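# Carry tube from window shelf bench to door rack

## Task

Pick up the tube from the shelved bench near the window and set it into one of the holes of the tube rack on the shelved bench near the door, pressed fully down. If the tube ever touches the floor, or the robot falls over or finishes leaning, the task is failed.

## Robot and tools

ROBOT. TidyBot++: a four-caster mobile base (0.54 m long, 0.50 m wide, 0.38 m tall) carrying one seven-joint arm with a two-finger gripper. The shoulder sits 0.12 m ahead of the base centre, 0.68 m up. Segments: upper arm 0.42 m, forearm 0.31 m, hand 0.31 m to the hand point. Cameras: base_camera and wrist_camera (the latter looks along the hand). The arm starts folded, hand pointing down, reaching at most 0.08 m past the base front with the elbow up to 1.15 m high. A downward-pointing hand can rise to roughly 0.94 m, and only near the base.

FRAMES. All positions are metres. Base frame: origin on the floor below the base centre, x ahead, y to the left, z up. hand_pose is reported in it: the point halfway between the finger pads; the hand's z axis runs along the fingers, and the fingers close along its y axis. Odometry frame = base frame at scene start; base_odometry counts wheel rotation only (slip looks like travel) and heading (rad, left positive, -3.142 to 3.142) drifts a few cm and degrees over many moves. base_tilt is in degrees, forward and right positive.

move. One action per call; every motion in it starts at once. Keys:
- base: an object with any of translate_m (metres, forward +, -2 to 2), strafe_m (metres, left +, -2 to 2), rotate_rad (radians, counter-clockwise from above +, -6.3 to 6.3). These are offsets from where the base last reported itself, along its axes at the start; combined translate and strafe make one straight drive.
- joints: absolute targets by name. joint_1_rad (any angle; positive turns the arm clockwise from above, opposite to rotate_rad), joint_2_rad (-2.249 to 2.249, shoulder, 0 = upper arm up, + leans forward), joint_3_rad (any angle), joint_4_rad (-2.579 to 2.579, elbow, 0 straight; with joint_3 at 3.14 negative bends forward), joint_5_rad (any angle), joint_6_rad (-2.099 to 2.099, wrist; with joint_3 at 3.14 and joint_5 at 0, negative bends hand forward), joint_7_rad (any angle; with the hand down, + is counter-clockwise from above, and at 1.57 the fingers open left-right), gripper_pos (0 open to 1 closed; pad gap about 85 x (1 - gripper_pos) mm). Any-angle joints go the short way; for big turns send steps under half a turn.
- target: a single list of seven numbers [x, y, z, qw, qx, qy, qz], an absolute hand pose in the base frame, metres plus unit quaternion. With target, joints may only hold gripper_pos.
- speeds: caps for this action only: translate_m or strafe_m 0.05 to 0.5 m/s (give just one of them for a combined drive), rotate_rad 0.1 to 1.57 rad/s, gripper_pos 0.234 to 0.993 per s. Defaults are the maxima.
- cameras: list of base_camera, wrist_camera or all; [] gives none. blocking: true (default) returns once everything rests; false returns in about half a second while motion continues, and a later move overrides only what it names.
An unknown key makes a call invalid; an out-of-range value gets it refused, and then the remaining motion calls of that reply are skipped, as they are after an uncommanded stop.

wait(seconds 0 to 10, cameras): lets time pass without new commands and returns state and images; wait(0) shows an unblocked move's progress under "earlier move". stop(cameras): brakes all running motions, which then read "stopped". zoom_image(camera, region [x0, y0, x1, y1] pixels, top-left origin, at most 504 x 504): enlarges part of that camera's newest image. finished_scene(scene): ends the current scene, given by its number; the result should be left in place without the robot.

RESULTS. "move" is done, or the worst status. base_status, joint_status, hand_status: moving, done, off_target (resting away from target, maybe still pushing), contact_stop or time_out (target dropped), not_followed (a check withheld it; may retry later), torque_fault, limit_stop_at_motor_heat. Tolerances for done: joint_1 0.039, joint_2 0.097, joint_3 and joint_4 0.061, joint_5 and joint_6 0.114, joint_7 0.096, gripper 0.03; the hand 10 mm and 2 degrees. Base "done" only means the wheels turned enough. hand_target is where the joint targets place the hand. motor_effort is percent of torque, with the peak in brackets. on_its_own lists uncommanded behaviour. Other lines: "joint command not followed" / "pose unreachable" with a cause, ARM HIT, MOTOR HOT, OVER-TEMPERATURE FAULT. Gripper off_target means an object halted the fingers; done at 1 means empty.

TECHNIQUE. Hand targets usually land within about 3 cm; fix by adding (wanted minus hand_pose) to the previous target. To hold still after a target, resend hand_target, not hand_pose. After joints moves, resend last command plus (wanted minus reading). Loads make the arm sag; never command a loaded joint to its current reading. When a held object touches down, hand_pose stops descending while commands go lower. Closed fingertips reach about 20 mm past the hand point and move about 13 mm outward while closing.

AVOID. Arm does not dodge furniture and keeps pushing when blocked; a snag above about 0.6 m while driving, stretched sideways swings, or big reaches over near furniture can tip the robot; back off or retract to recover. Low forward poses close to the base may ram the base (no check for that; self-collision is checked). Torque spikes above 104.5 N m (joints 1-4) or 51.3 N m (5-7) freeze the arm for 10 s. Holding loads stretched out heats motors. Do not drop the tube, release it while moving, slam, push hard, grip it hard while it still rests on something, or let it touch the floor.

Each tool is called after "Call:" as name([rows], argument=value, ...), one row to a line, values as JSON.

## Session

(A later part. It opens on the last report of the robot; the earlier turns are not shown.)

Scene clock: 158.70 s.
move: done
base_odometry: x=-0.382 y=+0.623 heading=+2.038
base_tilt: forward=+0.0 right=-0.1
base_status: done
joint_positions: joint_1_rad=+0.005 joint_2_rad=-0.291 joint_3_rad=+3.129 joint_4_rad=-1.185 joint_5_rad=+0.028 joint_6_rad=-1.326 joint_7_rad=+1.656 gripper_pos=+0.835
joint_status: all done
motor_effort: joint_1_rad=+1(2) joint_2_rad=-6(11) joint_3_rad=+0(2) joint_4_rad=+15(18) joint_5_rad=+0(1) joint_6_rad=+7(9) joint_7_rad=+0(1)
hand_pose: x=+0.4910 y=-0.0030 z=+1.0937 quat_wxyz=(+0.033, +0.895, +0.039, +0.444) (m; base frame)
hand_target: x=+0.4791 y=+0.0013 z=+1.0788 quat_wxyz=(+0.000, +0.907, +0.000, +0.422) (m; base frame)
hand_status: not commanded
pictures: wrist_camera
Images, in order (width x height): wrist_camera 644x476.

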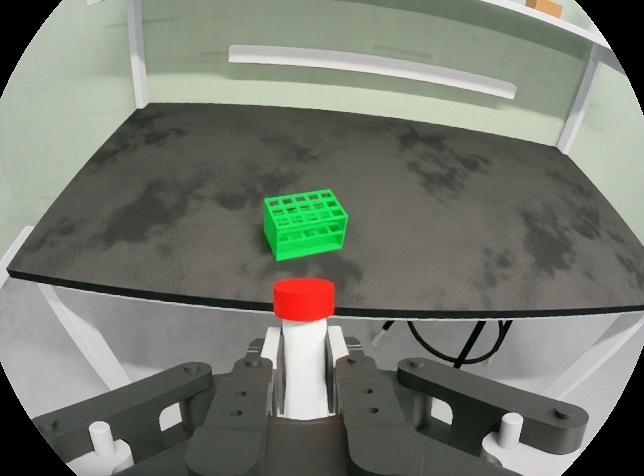

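Call:
move()

Scene clock: 164.07 s.
base_odometry: x=-0.382 y=+0.623 heading=+2.038
base_tilt: forward=+0.0 right=-0.1
base_status: done
joint_positions: joint_1_rad=+0.005 joint_2_rad=-0.291 joint_3_rad=+3.129 joint_4_rad=-1.185 joint_5_rad=+0.028 joint_6_rad=-1.326 joint_7_rad=+1.656 gripper_pos=+0.835
joint_status: all done
motor_effort: joint_1_rad=+1(2) joint_2_rad=-6(11) joint_3_rad=+0(2) joint_4_rad=+16(18) joint_5_rad=+0(1) joint_6_rad=+7(9) joint_7_rad=+0(1)
hand_pose: x=+0.4910 y=-0.0030 z=+1.0937 quat_wxyz=(+0.033, +0.895, +0.039, +0.444) (m; base frame)
hand_target: x=+0.4791 y=+0.0013 z=+1.0788 quat_wxyz=(+0.000, +0.907, +0.000, +0.422) (m; base frame)
hand_status: not commanded
pictures: base_camera, wrist_camera
Images, in order (width x height): base_camera 644x364, wrist_camera 644x476.

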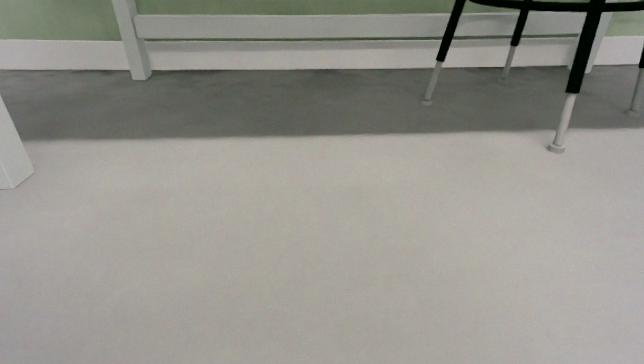

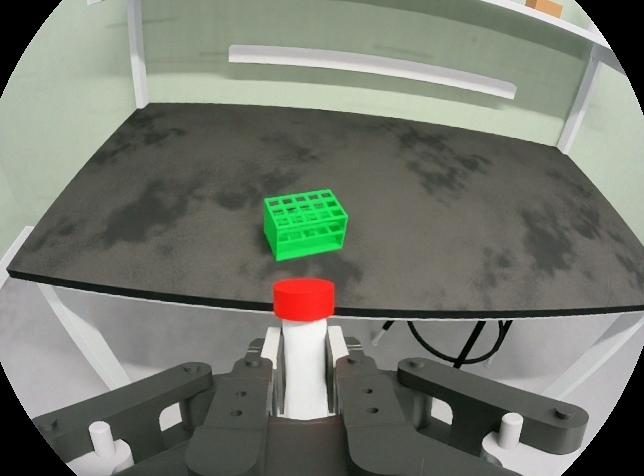

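Call:
move(base={"translate_m": 0.2}, joints={"joint_1_rad": 0.0, "joint_2_rad": -0.156, "joint_3_rad": 3.1416, "joint_4_rad": -1.326, "joint_5_rad": 0.0, "joint_6_rad": -1.431, "joint_7_rad": 1.486})

Scene clock: 189.00 s.
move: done
base_odometry: x=-0.472 y=+0.802 heading=+2.039
base_tilt: forward=+0.0 right=+0.0
base_status: done
joint_positions: joint_1_rad=+0.005 joint_2_rad=-0.141 joint_3_rad=+3.129 joint_4_rad=-1.311 joint_5_rad=+0.028 joint_6_rad=-1.386 joint_7_rad=+1.572 gripper_pos=+0.835
joint_status: all done
motor_effort: joint_1_rad=-1(1) joint_2_rad=-13(18) joint_3_rad=+0(2) joint_4_rad=+17(18) joint_5_rad=+0(2) joint_6_rad=+5(8) joint_7_rad=+0(1)
hand_pose: x=+0.5213 y=-0.0037 z=+0.9615 quat_wxyz=(+0.014, +0.957, +0.003, +0.288) (m; base frame)
hand_target: x=+0.5033 y=+0.0013 z=+0.9532 quat_wxyz=(-0.011, +0.963, -0.041, +0.267) (m; base frame)
hand_status: not commanded
pictures: base_camera, wrist_camera
Images, in order (width x height): base_camera 644x364, wrist_camera 644x476.

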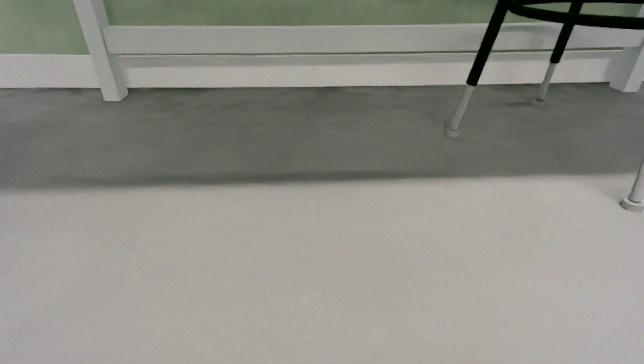

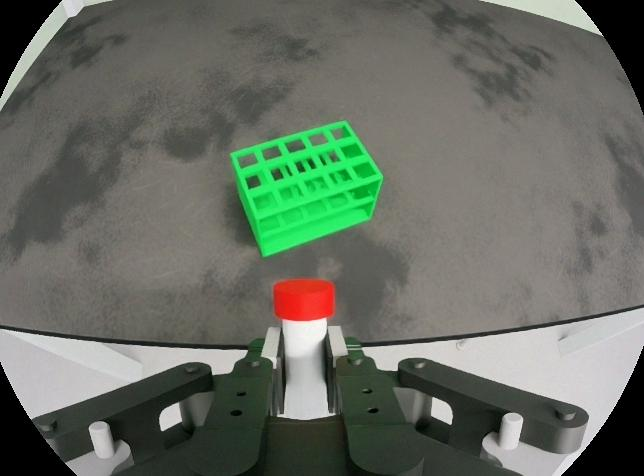

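Call:
zoom_image(camera="wrist_camera", region=[210, 100, 410, 270])

Scaled by 2.520.

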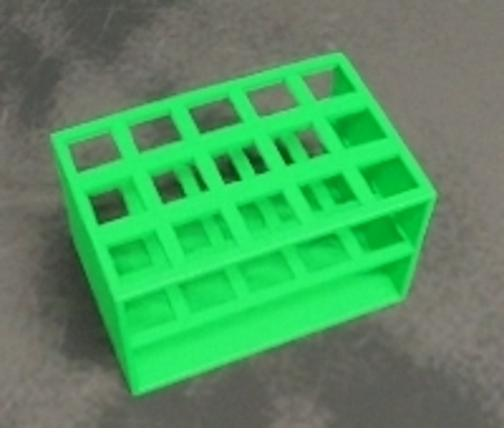

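Call:
move(base={"translate_m": 0.2}, joints={"joint_1_rad": 0.0, "joint_2_rad": 0.06, "joint_3_rad": 3.1416, "joint_4_rad": -0.96, "joint_5_rad": 0.0, "joint_6_rad": -2.07, "joint_7_rad": 1.486})

Call:
zoom_image(camera="wrist_camera", region=[200, 120, 420, 340])

Scene clock: 202.40 s.
move: done
base_odometry: x=-0.562 y=+0.980 heading=+2.040
base_tilt: forward=+0.0 right=-0.1
base_status: done
joint_positions: joint_1_rad=+0.005 joint_2_rad=+0.061 joint_3_rad=+3.129 joint_4_rad=-0.973 joint_5_rad=+0.028 joint_6_rad=-2.021 joint_7_rad=+1.571 gripper_pos=+0.835
joint_status: all done
motor_effort: joint_1_rad=+0(2) joint_2_rad=-16(20) joint_3_rad=-1(2) joint_4_rad=+13(18) joint_5_rad=+0(2) joint_6_rad=+1(6) joint_7_rad=+0(1)
hand_pose: x=+0.4415 y=-0.0043 z=+0.9525 quat_wxyz=(+0.012, +0.999, -0.003, +0.043) (m; base frame)
hand_target: x=+0.4282 y=+0.0013 z=+0.9555 quat_wxyz=(-0.001, +0.999, -0.042, +0.026) (m; base frame)
hand_status: not commanded
pictures: base_camera, wrist_camera
Images, in order (width x height): base_camera 644x364, wrist_camera 644x476.

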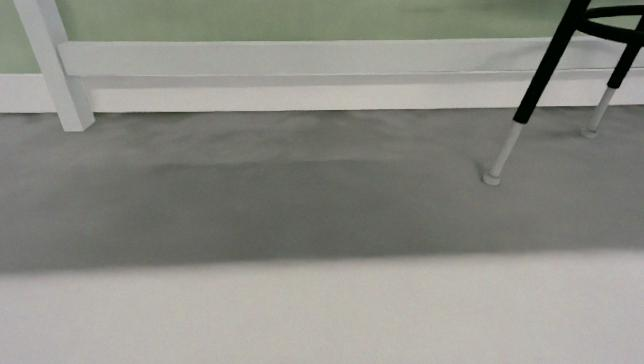

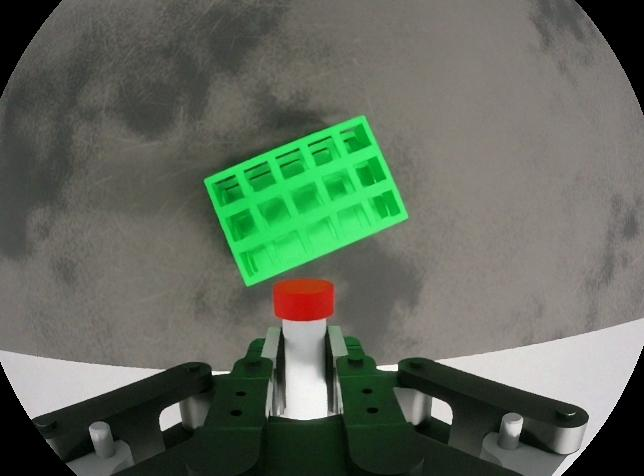

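Scaled by 2.291.

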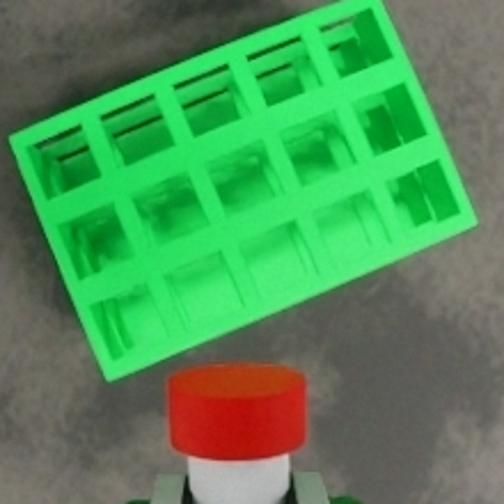

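Call:
move(base={"translate_m": -0.228}, joints={"joint_1_rad": 0.0, "joint_2_rad": 0.06, "joint_3_rad": 3.1416, "joint_4_rad": -0.96, "joint_5_rad": 0.0, "joint_6_rad": -0.51, "joint_7_rad": 1.486})

Scene clock: 211.93 s.
move: done
base_odometry: x=-0.459 y=+0.777 heading=+2.040
base_tilt: forward=+0.0 right=+0.0
base_status: done
joint_positions: joint_1_rad=+0.004 joint_2_rad=+0.057 joint_3_rad=+3.129 joint_4_rad=-0.964 joint_5_rad=+0.028 joint_6_rad=-0.576 joint_7_rad=+1.571 gripper_pos=+0.835
joint_status: all done
motor_effort: joint_1_rad=+0(2) joint_2_rad=-20(22) joint_3_rad=+0(4) joint_4_rad=+18(19) joint_5_rad=+1(2) joint_6_rad=+9(10) joint_7_rad=+0(1)
hand_pose: x=+0.7221 y=+0.0013 z=+1.2578 quat_wxyz=(+0.011, +0.716, +0.006, +0.698) (m; base frame)
hand_target: x=+0.7231 y=+0.0013 z=+1.2790 quat_wxyz=(-0.031, +0.692, -0.029, +0.721) (m; base frame)
hand_status: not commanded
pictures: base_camera, wrist_camera
Images, in order (width x height): base_camera 644x364, wrist_camera 644x476.

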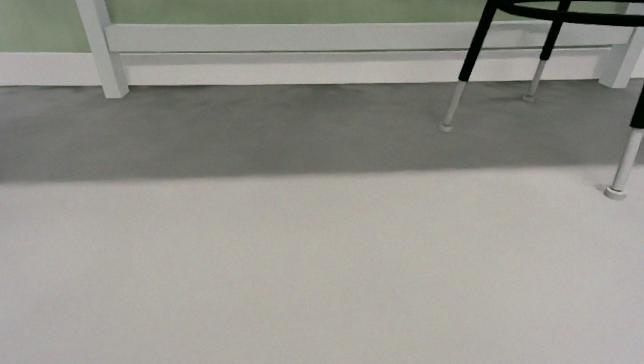

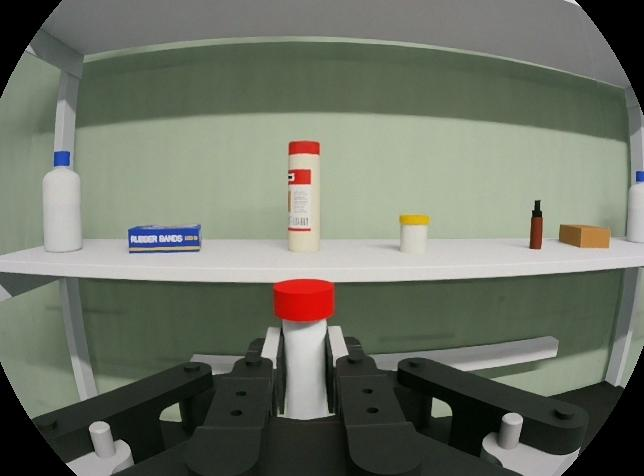

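Call:
move(joints={"joint_1_rad": 0.0, "joint_2_rad": -0.031, "joint_3_rad": 3.1416, "joint_4_rad": -2.052, "joint_5_rad": 0.0, "joint_6_rad": 0.505, "joint_7_rad": 1.462})

Scene clock: 218.67 s.
move: done
base_odometry: x=-0.459 y=+0.777 heading=+2.040
base_tilt: forward=-0.1 right=+0.0
base_status: not commanded
joint_positions: joint_1_rad=+0.004 joint_2_rad=-0.004 joint_3_rad=+3.129 joint_4_rad=-2.028 joint_5_rad=+0.028 joint_6_rad=+0.437 joint_7_rad=+1.548 gripper_pos=+0.835
joint_status: all done
motor_effort: joint_1_rad=+0(2) joint_2_rad=-18(23) joint_3_rad=+0(2) joint_4_rad=+18(22) joint_5_rad=+0(2) joint_6_rad=+9(10) joint_7_rad=+1(1)
hand_pose: x=+0.7108 y=+0.0102 z=+0.9598 quat_wxyz=(-0.006, +0.713, +0.008, +0.701) (m; base frame)
hand_target: x=+0.6998 y=+0.0013 z=+0.9826 quat_wxyz=(-0.039, +0.686, -0.037, +0.725) (m; base frame)
hand_status: not commanded
pictures: base_camera, wrist_camera
Images, in order (width x height): base_camera 644x364, wrist_camera 644x476.

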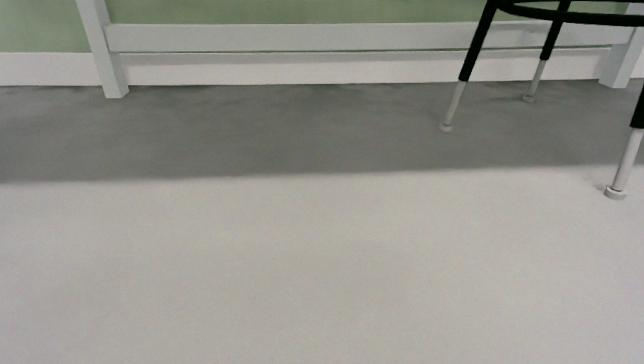

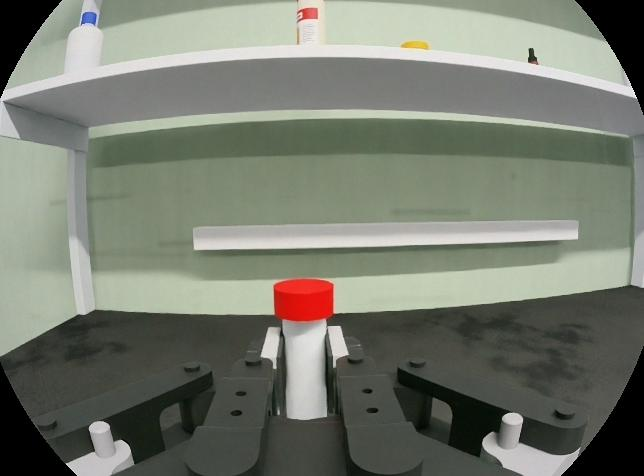

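Call:
move(joints={"joint_1_rad": 0.0, "joint_2_rad": 0.03, "joint_3_rad": 3.1416, "joint_4_rad": -2.139, "joint_5_rad": 0.0, "joint_6_rad": 0.62, "joint_7_rad": 1.462}, cameras=[])

Scene clock: 231.67 s.
move: done
base_odometry: x=-0.459 y=+0.777 heading=+2.040
base_tilt: forward=+0.0 right=+0.0
base_status: not commanded
joint_positions: joint_1_rad=+0.004 joint_2_rad=+0.019 joint_3_rad=+3.129 joint_4_rad=-2.121 joint_5_rad=+0.028 joint_6_rad=+0.554 joint_7_rad=+1.547 gripper_pos=+0.835
joint_status: all done
motor_effort: joint_1_rad=+0(2) joint_2_rad=-19(20) joint_3_rad=+0(2) joint_4_rad=+17(19) joint_5_rad=+0(1) joint_6_rad=+9(10) joint_7_rad=+0(1)
hand_pose: x=+0.7029 y=+0.0109 z=+0.9281 quat_wxyz=(-0.008, +0.713, +0.008, +0.701) (m; base frame)
hand_target: x=+0.7026 y=+0.0013 z=+0.9321 quat_wxyz=(-0.039, +0.698, -0.038, +0.714) (m; base frame)
hand_status: not commanded
pictures: none
No camera images: "cameras" was empty.

Call:
move(base={"strafe_m": -0.003}, cameras=[])

Call:
move(joints={"joint_2_rad": 0.05, "joint_4_rad": -2.179, "joint_6_rad": 0.69}, cameras=[])

Scene clock: 233.30 s.
move: done
base_odometry: x=-0.457 y=+0.778 heading=+2.040
base_tilt: forward=-0.1 right=-0.1
base_status: done
joint_positions: joint_1_rad=+0.003 joint_2_rad=+0.019 joint_3_rad=+3.130 joint_4_rad=-2.121 joint_5_rad=+0.028 joint_6_rad=+0.555 joint_7_rad=+1.547 gripper_pos=+0.835
joint_status: not commanded
motor_effort: joint_1_rad=+1(3) joint_2_rad=-18(19) joint_3_rad=+0(4) joint_4_rad=+18(18) joint_5_rad=+0(1) joint_6_rad=+9(9) joint_7_rad=+0(1)
hand_pose: x=+0.7029 y=+0.0108 z=+0.9283 quat_wxyz=(-0.008, +0.712, +0.008, +0.702) (m; base frame)
hand_target: x=+0.7026 y=+0.0013 z=+0.9321 quat_wxyz=(-0.039, +0.698, -0.038, +0.714) (m; base frame)
hand_status: not commanded
pictures: none
No camera images: "cameras" was empty.

Scene clock: 234.27 s.
move: done
base_odometry: x=-0.457 y=+0.778 heading=+2.040
base_tilt: forward=+0.0 right=-0.1
base_status: not commanded
joint_positions: joint_1_rad=+0.003 joint_2_rad=+0.033 joint_3_rad=+3.130 joint_4_rad=-2.161 joint_5_rad=+0.028 joint_6_rad=+0.629 joint_7_rad=+1.547 gripper_pos=+0.835
joint_status: all done
motor_effort: joint_1_rad=+0(1) joint_2_rad=-18(19) joint_3_rad=+0(1) joint_4_rad=+17(18) joint_5_rad=+0(1) joint_6_rad=+9(10) joint_7_rad=+1(1)
hand_pose: x=+0.6992 y=+0.0113 z=+0.9210 quat_wxyz=(-0.009, +0.705, +0.008, +0.709) (m; base frame)
hand_target: x=+0.6999 y=+0.0013 z=+0.9196 quat_wxyz=(-0.039, +0.695, -0.038, +0.717) (m; base frame)
hand_status: not commanded
pictures: none
No camera images: "cameras" was empty.

Call:
move(joints={"joint_2_rad": 0.08, "joint_4_rad": -2.195, "joint_6_rad": 0.731}, cameras=[])

Scene clock: 237.17 s.
move: done
base_odometry: x=-0.457 y=+0.778 heading=+2.040
base_tilt: forward=+0.0 right=+0.0
base_status: not commanded
joint_positions: joint_1_rad=+0.003 joint_2_rad=+0.064 joint_3_rad=+3.130 joint_4_rad=-2.174 joint_5_rad=+0.028 joint_6_rad=+0.671 joint_7_rad=+1.547 gripper_pos=+0.835
joint_status: all done
motor_effort: joint_1_rad=+0(1) joint_2_rad=-19(20) joint_3_rad=+0(1) joint_4_rad=+17(17) joint_5_rad=+0(1) joint_6_rad=+9(10) joint_7_rad=+0(1)
hand_pose: x=+0.7038 y=+0.0115 z=+0.9085 quat_wxyz=(-0.010, +0.706, +0.008, +0.708) (m; base frame)
hand_target: x=+0.7034 y=+0.0013 z=+0.9060 quat_wxyz=(-0.039, +0.697, -0.038, +0.715) (m; base frame)
hand_status: not commanded
pictures: none
No camera images: "cameras" was empty.

Call:
move(joints={"joint_2_rad": 0.097, "joint_4_rad": -2.218, "joint_6_rad": 0.77}, cameras=["wrist_camera"])

Scene clock: 238.50 s.
move: done
base_odometry: x=-0.457 y=+0.778 heading=+2.040
base_tilt: forward=+0.0 right=-0.1
base_status: not commanded
joint_positions: joint_1_rad=+0.003 joint_2_rad=+0.079 joint_3_rad=+3.130 joint_4_rad=-2.198 joint_5_rad=+0.028 joint_6_rad=+0.711 joint_7_rad=+1.547 gripper_pos=+0.835
joint_status: all done
motor_effort: joint_1_rad=+1(1) joint_2_rad=-19(20) joint_3_rad=-1(1) joint_4_rad=+16(17) joint_5_rad=-1(1) joint_6_rad=+9(10) joint_7_rad=+1(1)
hand_pose: x=+0.7023 y=+0.0118 z=+0.8986 quat_wxyz=(-0.011, +0.705, +0.008, +0.709) (m; base frame)
hand_target: x=+0.7022 y=+0.0013 z=+0.8957 quat_wxyz=(-0.039, +0.697, -0.038, +0.715) (m; base frame)
hand_status: not commanded
pictures: wrist_camera
Images, in order (width x height): wrist_camera 644x476.

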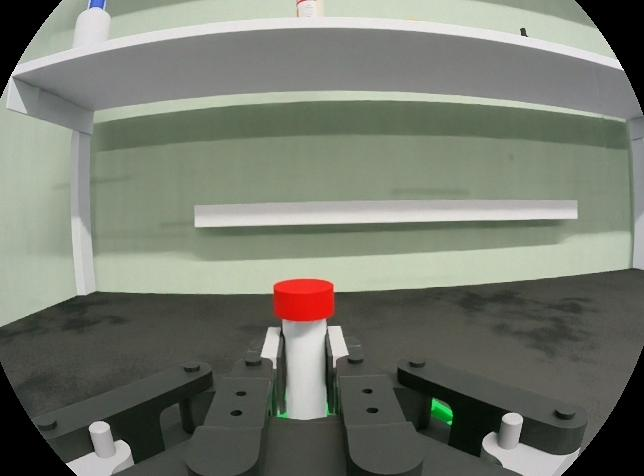

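Call:
zoom_image(camera="wrist_camera", region=[180, 320, 500, 476])

Scaled by 1.575.

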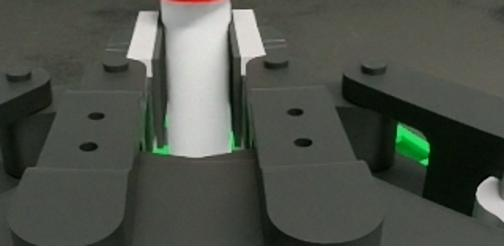

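Call:
move(joints={"joint_2_rad": 0.1165, "joint_4_rad": -2.2373, "joint_6_rad": 0.809}, cameras=[])

Scene clock: 243.50 s.
move: done
base_odometry: x=-0.457 y=+0.778 heading=+2.040
base_tilt: forward=+0.0 right=+0.0
base_status: not commanded
joint_positions: joint_1_rad=+0.003 joint_2_rad=+0.098 joint_3_rad=+3.130 joint_4_rad=-2.218 joint_5_rad=+0.028 joint_6_rad=+0.752 joint_7_rad=+1.547 gripper_pos=+0.835
joint_status: all done
motor_effort: joint_1_rad=+0(1) joint_2_rad=-19(20) joint_3_rad=-1(1) joint_4_rad=+16(16) joint_5_rad=+0(1) joint_6_rad=+9(10) joint_7_rad=+0(1)
hand_pose: x=+0.7024 y=+0.0120 z=+0.8893 quat_wxyz=(-0.011, +0.705, +0.008, +0.709) (m; base frame)
hand_target: x=+0.7019 y=+0.0013 z=+0.8861 quat_wxyz=(-0.039, +0.697, -0.038, +0.715) (m; base frame)
hand_status: not commanded
pictures: none
No camera images: "cameras" was empty.

Call:
move(joints={"joint_2_rad": 0.136, "joint_4_rad": -2.2566, "joint_6_rad": 0.848}, cameras=[])

Call:
move(joints={"joint_2_rad": 0.147, "joint_4_rad": -2.2666, "joint_6_rad": 0.869}, cameras=["wrist_camera"])

Scene clock: 244.77 s.
move: done
base_odometry: x=-0.457 y=+0.778 heading=+2.040
base_tilt: forward=+0.0 right=-0.1
base_status: not commanded
joint_positions: joint_1_rad=+0.003 joint_2_rad=+0.118 joint_3_rad=+3.130 joint_4_rad=-2.237 joint_5_rad=+0.028 joint_6_rad=+0.791 joint_7_rad=+1.547 gripper_pos=+0.835
joint_status: all done
motor_effort: joint_1_rad=+0(1) joint_2_rad=-20(21) joint_3_rad=-1(1) joint_4_rad=+16(16) joint_5_rad=+0(1) joint_6_rad=+9(10) joint_7_rad=+1(1)
hand_pose: x=+0.7020 y=+0.0122 z=+0.8801 quat_wxyz=(-0.012, +0.704, +0.008, +0.710) (m; base frame)
hand_target: x=+0.7013 y=+0.0013 z=+0.8766 quat_wxyz=(-0.039, +0.697, -0.038, +0.715) (m; base frame)
hand_status: not commanded
pictures: none
No camera images: "cameras" was empty.

Scene clock: 245.30 s.
move: done
base_odometry: x=-0.457 y=+0.778 heading=+2.040
base_tilt: forward=-0.1 right=-0.1
base_status: not commanded
joint_positions: joint_1_rad=+0.003 joint_2_rad=+0.124 joint_3_rad=+3.130 joint_4_rad=-2.244 joint_5_rad=+0.028 joint_6_rad=+0.814 joint_7_rad=+1.547 gripper_pos=+0.835
joint_status: all done
motor_effort: joint_1_rad=+0(1) joint_2_rad=-19(20) joint_3_rad=-1(1) joint_4_rad=+15(16) joint_5_rad=+0(1) joint_6_rad=+9(9) joint_7_rad=+0(1)
hand_pose: x=+0.7017 y=+0.0123 z=+0.8799 quat_wxyz=(-0.012, +0.701, +0.008, +0.713) (m; base frame)
hand_target: x=+0.7010 y=+0.0013 z=+0.8715 quat_wxyz=(-0.039, +0.697, -0.038, +0.715) (m; base frame)
hand_status: not commanded
pictures: wrist_camera
Images, in order (width x height): wrist_camera 644x476.

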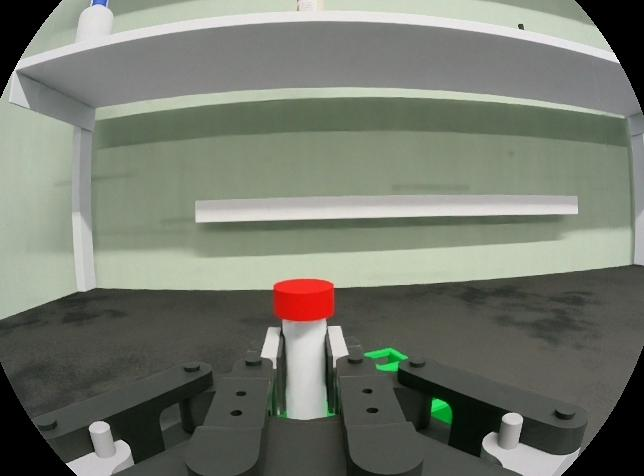

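Call:
zoom_image(camera="wrist_camera", region=[250, 270, 480, 440])

Scaled by 2.191.

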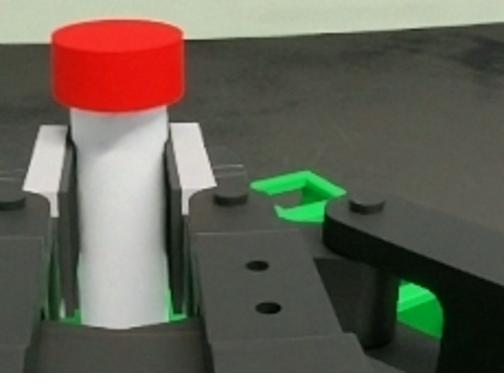

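Call:
move(joints={"joint_2_rad": 0.166, "joint_4_rad": -2.2805, "joint_6_rad": 0.889}, cameras=[])

Scene clock: 251.73 s.
move: done
base_odometry: x=-0.457 y=+0.778 heading=+2.040
base_tilt: forward=+0.0 right=+0.0
base_status: not commanded
joint_positions: joint_1_rad=+0.003 joint_2_rad=+0.134 joint_3_rad=+3.130 joint_4_rad=-2.251 joint_5_rad=+0.028 joint_6_rad=+0.844 joint_7_rad=+1.547 gripper_pos=+0.835
joint_status: all done
motor_effort: joint_1_rad=+1(1) joint_2_rad=-18(20) joint_3_rad=-1(1) joint_4_rad=+13(15) joint_5_rad=+0(1) joint_6_rad=+8(9) joint_7_rad=+0(1)
hand_pose: x=+0.7018 y=+0.0124 z=+0.8796 quat_wxyz=(-0.013, +0.696, +0.008, +0.717) (m; base frame)
hand_target: x=+0.7011 y=+0.0013 z=+0.8595 quat_wxyz=(-0.039, +0.701, -0.038, +0.711) (m; base frame)
hand_status: not commanded
pictures: none
No camera images: "cameras" was empty.

Call:
move(cameras=["wrist_camera"])

Call:
zoom_image(camera="wrist_camera", region=[250, 270, 480, 440])

Scene clock: 256.43 s.
base_odometry: x=-0.457 y=+0.778 heading=+2.040
base_tilt: forward=+0.0 right=-0.1
base_status: not commanded
joint_positions: joint_1_rad=+0.003 joint_2_rad=+0.134 joint_3_rad=+3.130 joint_4_rad=-2.251 joint_5_rad=+0.028 joint_6_rad=+0.844 joint_7_rad=+1.547 gripper_pos=+0.835
joint_status: all done
motor_effort: joint_1_rad=+0(1) joint_2_rad=-17(20) joint_3_rad=-1(1) joint_4_rad=+14(15) joint_5_rad=-1(1) joint_6_rad=+7(9) joint_7_rad=+1(1)
hand_pose: x=+0.7018 y=+0.0124 z=+0.8796 quat_wxyz=(-0.013, +0.696, +0.008, +0.717) (m; base frame)
hand_target: x=+0.7011 y=+0.0013 z=+0.8595 quat_wxyz=(-0.039, +0.701, -0.038, +0.711) (m; base frame)
hand_status: not commanded
pictures: wrist_camera
Images, in order (width x height): wrist_camera 644x476.

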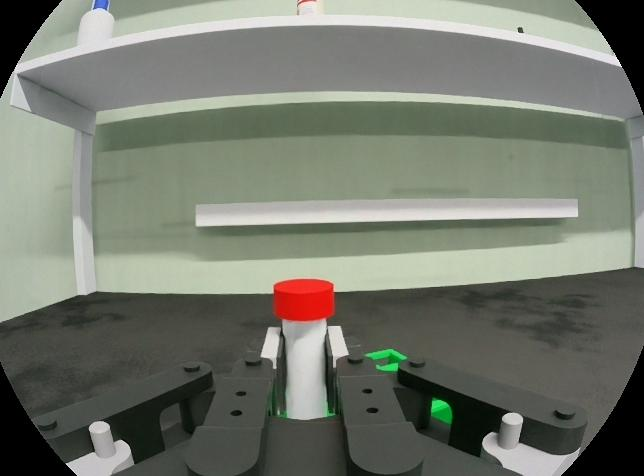

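Scaled by 2.191.

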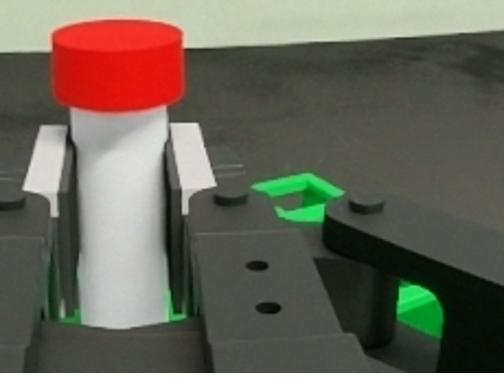

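Call:
move(base={"translate_m": 0.004}, speeds={"translate_m": 0.05}, cameras=["wrist_camera"])

Call:
zoom_image(camera="wrist_camera", region=[250, 270, 480, 440])

Scene clock: 262.43 s.
move: done
base_odometry: x=-0.459 y=+0.781 heading=+2.040
base_tilt: forward=+0.0 right=+0.0
base_status: done
joint_positions: joint_1_rad=+0.003 joint_2_rad=+0.144 joint_3_rad=+3.130 joint_4_rad=-2.258 joint_5_rad=+0.028 joint_6_rad=+0.846 joint_7_rad=+1.547 gripper_pos=+0.835
joint_status: not commanded
motor_effort: joint_1_rad=+0(1) joint_2_rad=-20(20) joint_3_rad=+0(2) joint_4_rad=+14(15) joint_5_rad=+0(1) joint_6_rad=+9(9) joint_7_rad=+0(1)
hand_pose: x=+0.7023 y=+0.0124 z=+0.8705 quat_wxyz=(-0.013, +0.702, +0.008, +0.712) (m; base frame)
hand_target: x=+0.7011 y=+0.0013 z=+0.8595 quat_wxyz=(-0.039, +0.701, -0.038, +0.711) (m; base frame)
hand_status: not commanded
pictures: wrist_camera
Images, in order (width x height): wrist_camera 644x476.

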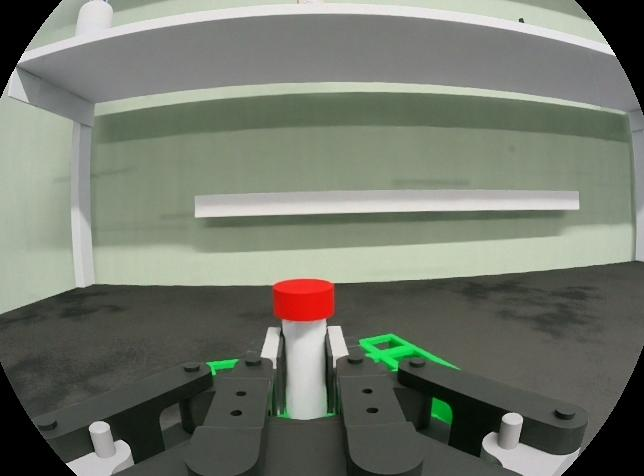

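Scaled by 2.191.

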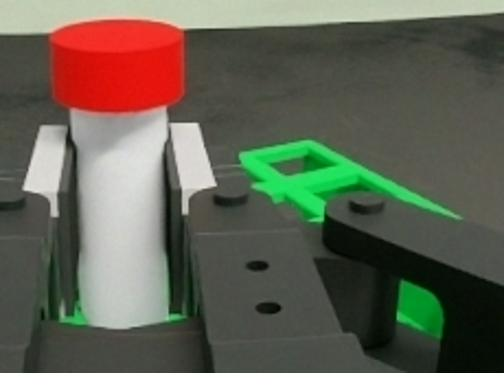

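Call:
move(joints={"joint_2_rad": 0.187, "joint_4_rad": -2.297, "joint_6_rad": 0.922}, cameras=[])

Scene clock: 263.80 s.
move: done
base_odometry: x=-0.459 y=+0.781 heading=+2.040
base_tilt: forward=+0.0 right=-0.1
base_status: not commanded
joint_positions: joint_1_rad=+0.003 joint_2_rad=+0.160 joint_3_rad=+3.130 joint_4_rad=-2.271 joint_5_rad=+0.028 joint_6_rad=+0.880 joint_7_rad=+1.547 gripper_pos=+0.835
joint_status: all done
motor_effort: joint_1_rad=+0(1) joint_2_rad=-18(20) joint_3_rad=+0(1) joint_4_rad=+13(15) joint_5_rad=+0(1) joint_6_rad=+8(9) joint_7_rad=+0(1)
hand_pose: x=+0.7021 y=+0.0126 z=+0.8653 quat_wxyz=(-0.013, +0.700, +0.008, +0.714) (m; base frame)
hand_target: x=+0.7006 y=+0.0013 z=+0.8492 quat_wxyz=(-0.039, +0.703, -0.038, +0.709) (m; base frame)
hand_status: not commanded
pictures: none
No camera images: "cameras" was empty.

Call:
move(joints={"joint_2_rad": 0.2, "joint_4_rad": -2.306, "joint_6_rad": 0.934}, cameras=["wrist_camera"])

Call:
zoom_image(camera="wrist_camera", region=[250, 270, 480, 440])

Scene clock: 265.17 s.
move: done
base_odometry: x=-0.459 y=+0.781 heading=+2.040
base_tilt: forward=+0.0 right=+0.0
base_status: not commanded
joint_positions: joint_1_rad=+0.003 joint_2_rad=+0.165 joint_3_rad=+3.130 joint_4_rad=-2.274 joint_5_rad=+0.028 joint_6_rad=+0.895 joint_7_rad=+1.546 gripper_pos=+0.835
joint_status: all done
motor_effort: joint_1_rad=+0(1) joint_2_rad=-17(19) joint_3_rad=-1(1) joint_4_rad=+13(14) joint_5_rad=+0(1) joint_6_rad=+7(8) joint_7_rad=+0(1)
hand_pose: x=+0.7020 y=+0.0127 z=+0.8651 quat_wxyz=(-0.014, +0.698, +0.008, +0.716) (m; base frame)
hand_target: x=+0.7005 y=+0.0013 z=+0.8408 quat_wxyz=(-0.038, +0.706, -0.038, +0.706) (m; base frame)
hand_status: not commanded
pictures: wrist_camera
Images, in order (width x height): wrist_camera 644x476.

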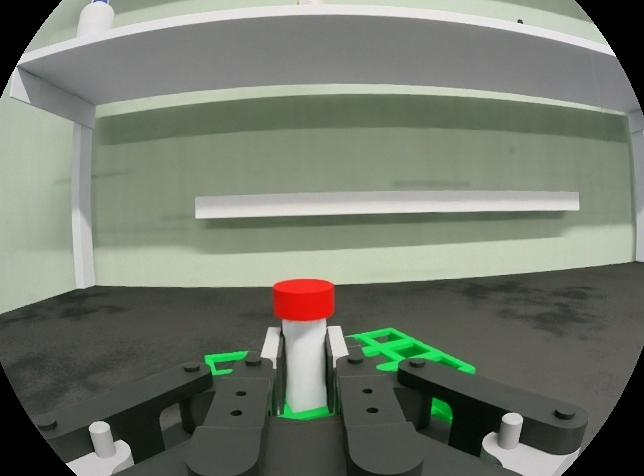

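Scaled by 2.191.

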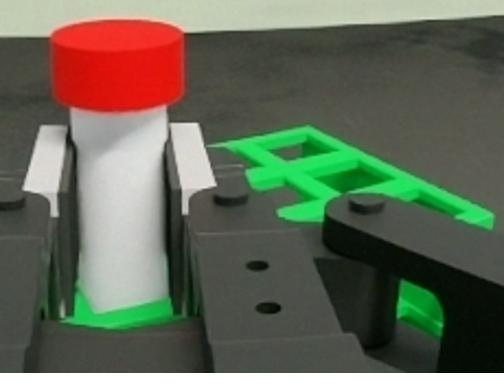

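Call:
move(joints={"joint_2_rad": 0.182, "joint_4_rad": -2.292, "joint_6_rad": 0.934}, cameras=[])

Call:
move(joints={"gripper_pos": 0.74}, speeds={"gripper_pos": 0.234}, cameras=["wrist_camera"])

Call:
zoom_image(camera="wrist_camera", region=[180, 260, 500, 440])

Scene clock: 267.77 s.
move: done
base_odometry: x=-0.459 y=+0.781 heading=+2.040
base_tilt: forward=+0.0 right=+0.0
base_status: not commanded
joint_positions: joint_1_rad=+0.003 joint_2_rad=+0.165 joint_3_rad=+3.130 joint_4_rad=-2.274 joint_5_rad=+0.028 joint_6_rad=+0.895 joint_7_rad=+1.546 gripper_pos=+0.835
joint_status: all done
motor_effort: joint_1_rad=+1(1) joint_2_rad=-18(18) joint_3_rad=-1(1) joint_4_rad=+12(14) joint_5_rad=-1(1) joint_6_rad=+7(8) joint_7_rad=+1(1)
hand_pose: x=+0.7020 y=+0.0127 z=+0.8651 quat_wxyz=(-0.014, +0.698, +0.008, +0.716) (m; base frame)
hand_target: x=+0.7009 y=+0.0013 z=+0.8583 quat_wxyz=(-0.039, +0.695, -0.038, +0.717) (m; base frame)
hand_status: not commanded
pictures: none
No camera images: "cameras" was empty.

Scene clock: 268.60 s.
move: done
base_odometry: x=-0.459 y=+0.781 heading=+2.040
base_tilt: forward=+0.0 right=+0.0
base_status: not commanded
joint_positions: joint_1_rad=+0.003 joint_2_rad=+0.168 joint_3_rad=+3.130 joint_4_rad=-2.277 joint_5_rad=+0.028 joint_6_rad=+0.895 joint_7_rad=+1.546 gripper_pos=+0.738
joint_status: all done
motor_effort: joint_1_rad=+0(1) joint_2_rad=-20(21) joint_3_rad=-1(2) joint_4_rad=+14(15) joint_5_rad=-1(1) joint_6_rad=+9(9) joint_7_rad=+0(1)
hand_pose: x=+0.7019 y=+0.0127 z=+0.8619 quat_wxyz=(-0.014, +0.700, +0.008, +0.714) (m; base frame)
hand_target: x=+0.7009 y=+0.0013 z=+0.8583 quat_wxyz=(-0.039, +0.695, -0.038, +0.717) (m; base frame)
hand_status: not commanded
pictures: wrist_camera
Images, in order (width x height): wrist_camera 644x476.

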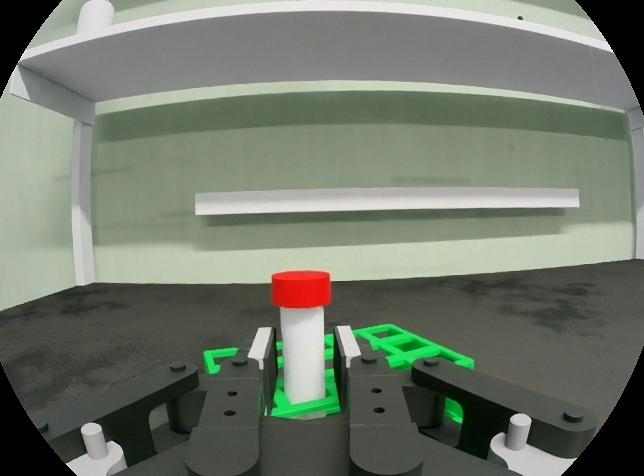

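Scaled by 1.575.

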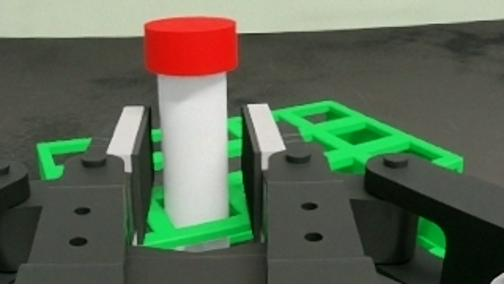

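Call:
move(joints={"gripper_pos": 0.45}, cameras=[])

Call:
move(base={"translate_m": -0.25}, speeds={"translate_m": 0.15}, cameras=["wrist_camera"])

Call:
zoom_image(camera="wrist_camera", region=[200, 220, 460, 420])

Scene clock: 270.67 s.
move: done
base_odometry: x=-0.459 y=+0.781 heading=+2.040
base_tilt: forward=+0.0 right=-0.1
base_status: not commanded
joint_positions: joint_1_rad=+0.003 joint_2_rad=+0.168 joint_3_rad=+3.130 joint_4_rad=-2.277 joint_5_rad=+0.028 joint_6_rad=+0.895 joint_7_rad=+1.546 gripper_pos=+0.451
joint_status: all done
motor_effort: joint_1_rad=+0(1) joint_2_rad=-20(20) joint_3_rad=+0(1) joint_4_rad=+14(15) joint_5_rad=+0(1) joint_6_rad=+9(9) joint_7_rad=+1(1)
hand_pose: x=+0.7019 y=+0.0127 z=+0.8619 quat_wxyz=(-0.014, +0.700, +0.008, +0.714) (m; base frame)
hand_target: x=+0.7009 y=+0.0013 z=+0.8583 quat_wxyz=(-0.039, +0.695, -0.038, +0.717) (m; base frame)
hand_status: not commanded
pictures: none
No camera images: "cameras" was empty.

Scene clock: 272.97 s.
move: done
base_odometry: x=-0.346 y=+0.558 heading=+2.040
base_tilt: forward=+0.0 right=+0.0
base_status: done
joint_positions: joint_1_rad=+0.003 joint_2_rad=+0.172 joint_3_rad=+3.130 joint_4_rad=-2.278 joint_5_rad=+0.028 joint_6_rad=+0.895 joint_7_rad=+1.546 gripper_pos=+0.451
joint_status: not commanded
motor_effort: joint_1_rad=+1(2) joint_2_rad=-21(22) joint_3_rad=+0(2) joint_4_rad=+14(15) joint_5_rad=+0(1) joint_6_rad=+9(10) joint_7_rad=+0(1)
hand_pose: x=+0.7025 y=+0.0127 z=+0.8593 quat_wxyz=(-0.014, +0.701, +0.008, +0.713) (m; base frame)
hand_target: x=+0.7009 y=+0.0013 z=+0.8583 quat_wxyz=(-0.039, +0.695, -0.038, +0.717) (m; base frame)
hand_status: not commanded
pictures: wrist_camera
Images, in order (width x height): wrist_camera 644x476.

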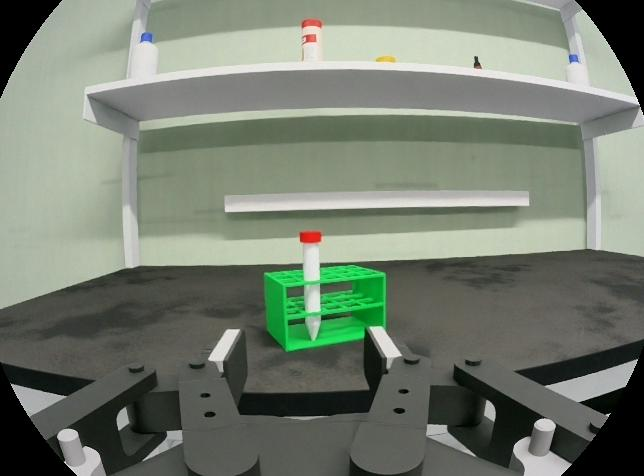

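Scaled by 1.938.

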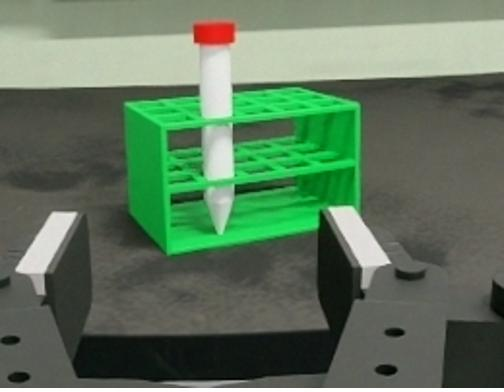

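Call:
move(joints={"joint_1_rad": 0.0, "joint_2_rad": -0.156, "joint_3_rad": 3.1416, "joint_4_rad": -1.326, "joint_5_rad": 0.0, "joint_6_rad": -1.431, "joint_7_rad": 1.462}, cameras=[])

Call:
move(base={"translate_m": 0.2746, "strafe_m": 0.002}, cameras=["wrist_camera"])

Call:
zoom_image(camera="wrist_camera", region=[210, 100, 410, 270])

Scene clock: 281.47 s.
move: done
base_odometry: x=-0.346 y=+0.558 heading=+2.040
base_tilt: forward=+0.0 right=-0.1
base_status: not commanded
joint_positions: joint_1_rad=+0.003 joint_2_rad=-0.145 joint_3_rad=+3.130 joint_4_rad=-1.335 joint_5_rad=+0.028 joint_6_rad=-1.382 joint_7_rad=+1.546 gripper_pos=+0.451
joint_status: all done
motor_effort: joint_1_rad=+0(2) joint_2_rad=-12(22) joint_3_rad=+0(2) joint_4_rad=+16(19) joint_5_rad=+0(2) joint_6_rad=+5(10) joint_7_rad=+0(2)
hand_pose: x=+0.5178 y=-0.0036 z=+0.9531 quat_wxyz=(+0.010, +0.959, -0.009, +0.281) (m; base frame)
hand_target: x=+0.5033 y=+0.0013 z=+0.9532 quat_wxyz=(-0.015, +0.962, -0.052, +0.267) (m; base frame)
hand_status: not commanded
pictures: none
No camera images: "cameras" was empty.

Scene clock: 283.33 s.
move: done
base_odometry: x=-0.472 y=+0.802 heading=+2.040
base_tilt: forward=+0.0 right=-0.1
base_status: done
joint_positions: joint_1_rad=+0.003 joint_2_rad=-0.149 joint_3_rad=+3.130 joint_4_rad=-1.334 joint_5_rad=+0.028 joint_6_rad=-1.390 joint_7_rad=+1.546 gripper_pos=+0.451
joint_status: not commanded
motor_effort: joint_1_rad=+0(1) joint_2_rad=-12(16) joint_3_rad=-1(1) joint_4_rad=+17(17) joint_5_rad=+0(1) joint_6_rad=+5(6) joint_7_rad=+0(1)
hand_pose: x=+0.5147 y=-0.0036 z=+0.9535 quat_wxyz=(+0.010, +0.960, -0.009, +0.279) (m; base frame)
hand_target: x=+0.5033 y=+0.0013 z=+0.9532 quat_wxyz=(-0.015, +0.962, -0.052, +0.267) (m; base frame)
hand_status: not commanded
pictures: wrist_camera
Images, in order (width x height): wrist_camera 644x476.

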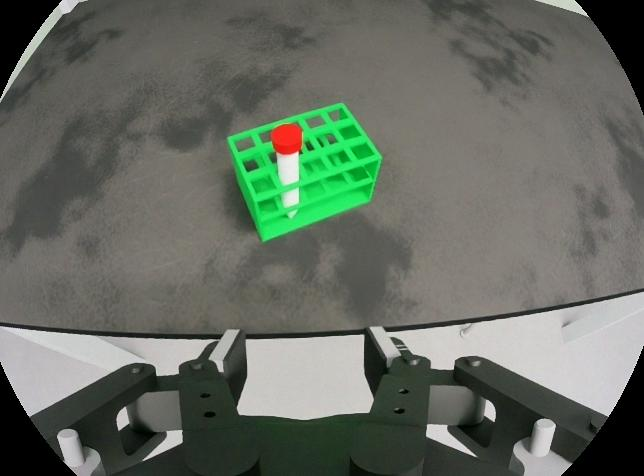

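Scaled by 2.520.

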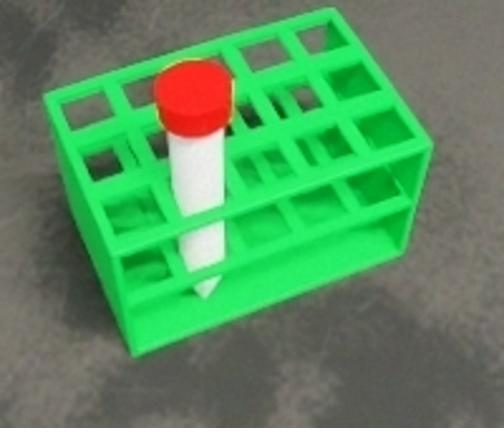

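Call:
move(base={"translate_m": -0.275}, joints={"joint_6_rad": -0.39}, cameras=["wrist_camera"])

Scene clock: 296.40 s.
move: done
base_odometry: x=-0.348 y=+0.557 heading=+2.040
base_tilt: forward=+0.0 right=-0.1
base_status: done
joint_positions: joint_1_rad=+0.003 joint_2_rad=-0.165 joint_3_rad=+3.131 joint_4_rad=-1.327 joint_5_rad=+0.028 joint_6_rad=-0.455 joint_7_rad=+1.546 gripper_pos=+0.451
joint_status: all done
motor_effort: joint_1_rad=+0(2) joint_2_rad=-14(18) joint_3_rad=+0(3) joint_4_rad=+19(20) joint_5_rad=+0(1) joint_6_rad=+9(9) joint_7_rad=+1(1)
hand_pose: x=+0.6493 y=+0.0027 z=+1.2073 quat_wxyz=(+0.003, +0.723, +0.000, +0.690) (m; base frame)
hand_target: x=+0.6543 y=+0.0013 z=+1.2235 quat_wxyz=(-0.039, +0.702, -0.038, +0.710) (m; base frame)
hand_status: not commanded
pictures: wrist_camera
Images, in order (width x height): wrist_camera 644x476.

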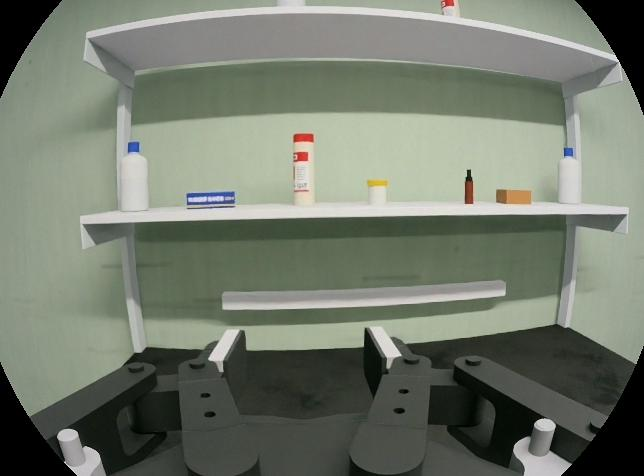

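Call:
move()

Scene clock: 301.43 s.
base_odometry: x=-0.348 y=+0.557 heading=+2.040
base_tilt: forward=+0.0 right=+0.0
base_status: done
joint_positions: joint_1_rad=+0.003 joint_2_rad=-0.165 joint_3_rad=+3.131 joint_4_rad=-1.327 joint_5_rad=+0.028 joint_6_rad=-0.455 joint_7_rad=+1.546 gripper_pos=+0.451
joint_status: all done
motor_effort: joint_1_rad=+0(2) joint_2_rad=-13(18) joint_3_rad=+0(3) joint_4_rad=+19(20) joint_5_rad=+0(1) joint_6_rad=+9(9) joint_7_rad=+1(1)
hand_pose: x=+0.6493 y=+0.0027 z=+1.2074 quat_wxyz=(+0.003, +0.723, +0.000, +0.691) (m; base frame)
hand_target: x=+0.6543 y=+0.0013 z=+1.2235 quat_wxyz=(-0.039, +0.702, -0.038, +0.710) (m; base frame)
hand_status: not commanded
pictures: base_camera, wrist_camera
Images, in order (width x height): base_camera 644x364, wrist_camera 644x476.

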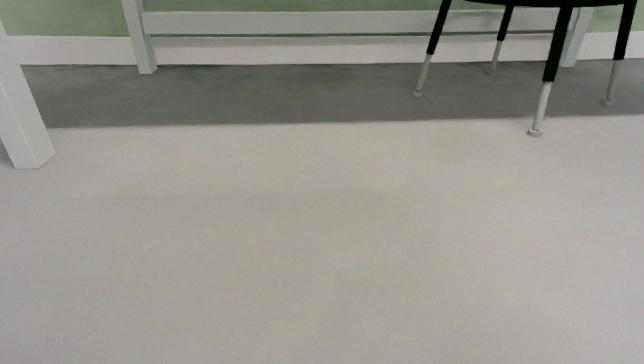

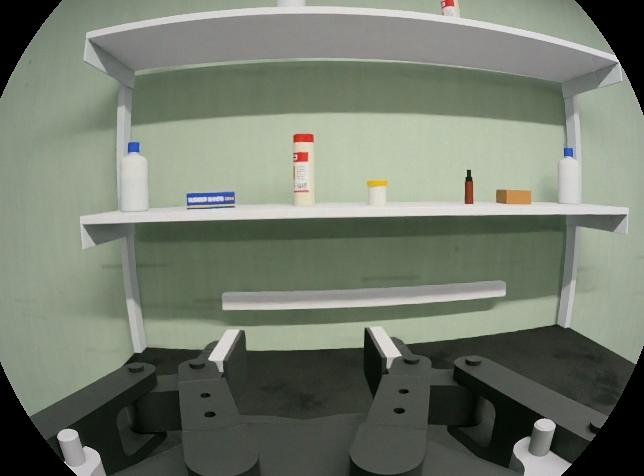

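Call:
move(base={"translate_m": 0.235, "strafe_m": 0.02, "rotate_rad": 0.06}, cameras=[])

Call:
move(joints={"joint_2_rad": -0.156, "joint_4_rad": -1.326, "joint_6_rad": -1.431}, cameras=["wrist_camera"])

Scene clock: 308.53 s.
move: done
base_odometry: x=-0.472 y=+0.758 heading=+2.101
base_tilt: forward=+0.0 right=+0.0
base_status: done
joint_positions: joint_1_rad=+0.000 joint_2_rad=-0.149 joint_3_rad=+3.132 joint_4_rad=-1.327 joint_5_rad=+0.028 joint_6_rad=-0.452 joint_7_rad=+1.546 gripper_pos=+0.451
joint_status: not commanded
motor_effort: joint_1_rad=+1(1) joint_2_rad=-14(18) joint_3_rad=-1(3) joint_4_rad=+19(20) joint_5_rad=+0(1) joint_6_rad=+9(9) joint_7_rad=+0(1)
hand_pose: x=+0.6575 y=+0.0031 z=+1.1999 quat_wxyz=(+0.002, +0.728, +0.000, +0.686) (m; base frame)
hand_target: x=+0.6543 y=+0.0013 z=+1.2235 quat_wxyz=(-0.039, +0.702, -0.038, +0.710) (m; base frame)
hand_status: not commanded
pictures: none
No camera images: "cameras" was empty.

Scene clock: 310.23 s.
move: done
base_odometry: x=-0.472 y=+0.758 heading=+2.101
base_tilt: forward=+0.0 right=-0.1
base_status: not commanded
joint_positions: joint_1_rad=+0.000 joint_2_rad=-0.149 joint_3_rad=+3.132 joint_4_rad=-1.324 joint_5_rad=+0.028 joint_6_rad=-1.387 joint_7_rad=+1.546 gripper_pos=+0.451
joint_status: all done
motor_effort: joint_1_rad=+0(1) joint_2_rad=-12(15) joint_3_rad=-1(1) joint_4_rad=+16(20) joint_5_rad=+0(1) joint_6_rad=+5(10) joint_7_rad=+1(1)
hand_pose: x=+0.5170 y=-0.0033 z=+0.9589 quat_wxyz=(+0.010, +0.958, -0.009, +0.286) (m; base frame)
hand_target: x=+0.5033 y=+0.0013 z=+0.9532 quat_wxyz=(-0.015, +0.962, -0.052, +0.267) (m; base frame)
hand_status: not commanded
pictures: wrist_camera
Images, in order (width x height): wrist_camera 644x476.

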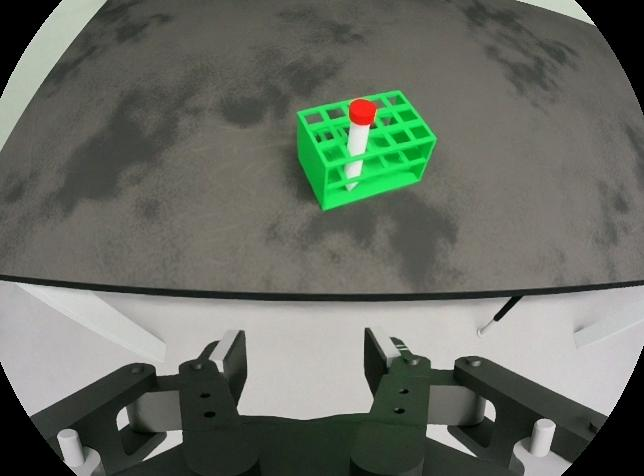

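Call:
zoom_image(camera="wrist_camera", region=[284, 80, 444, 220])

Scaled by 3.150.

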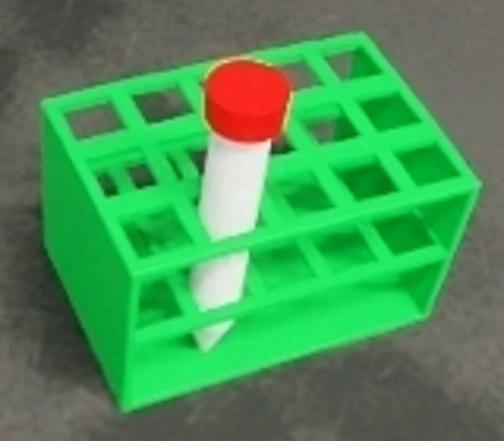

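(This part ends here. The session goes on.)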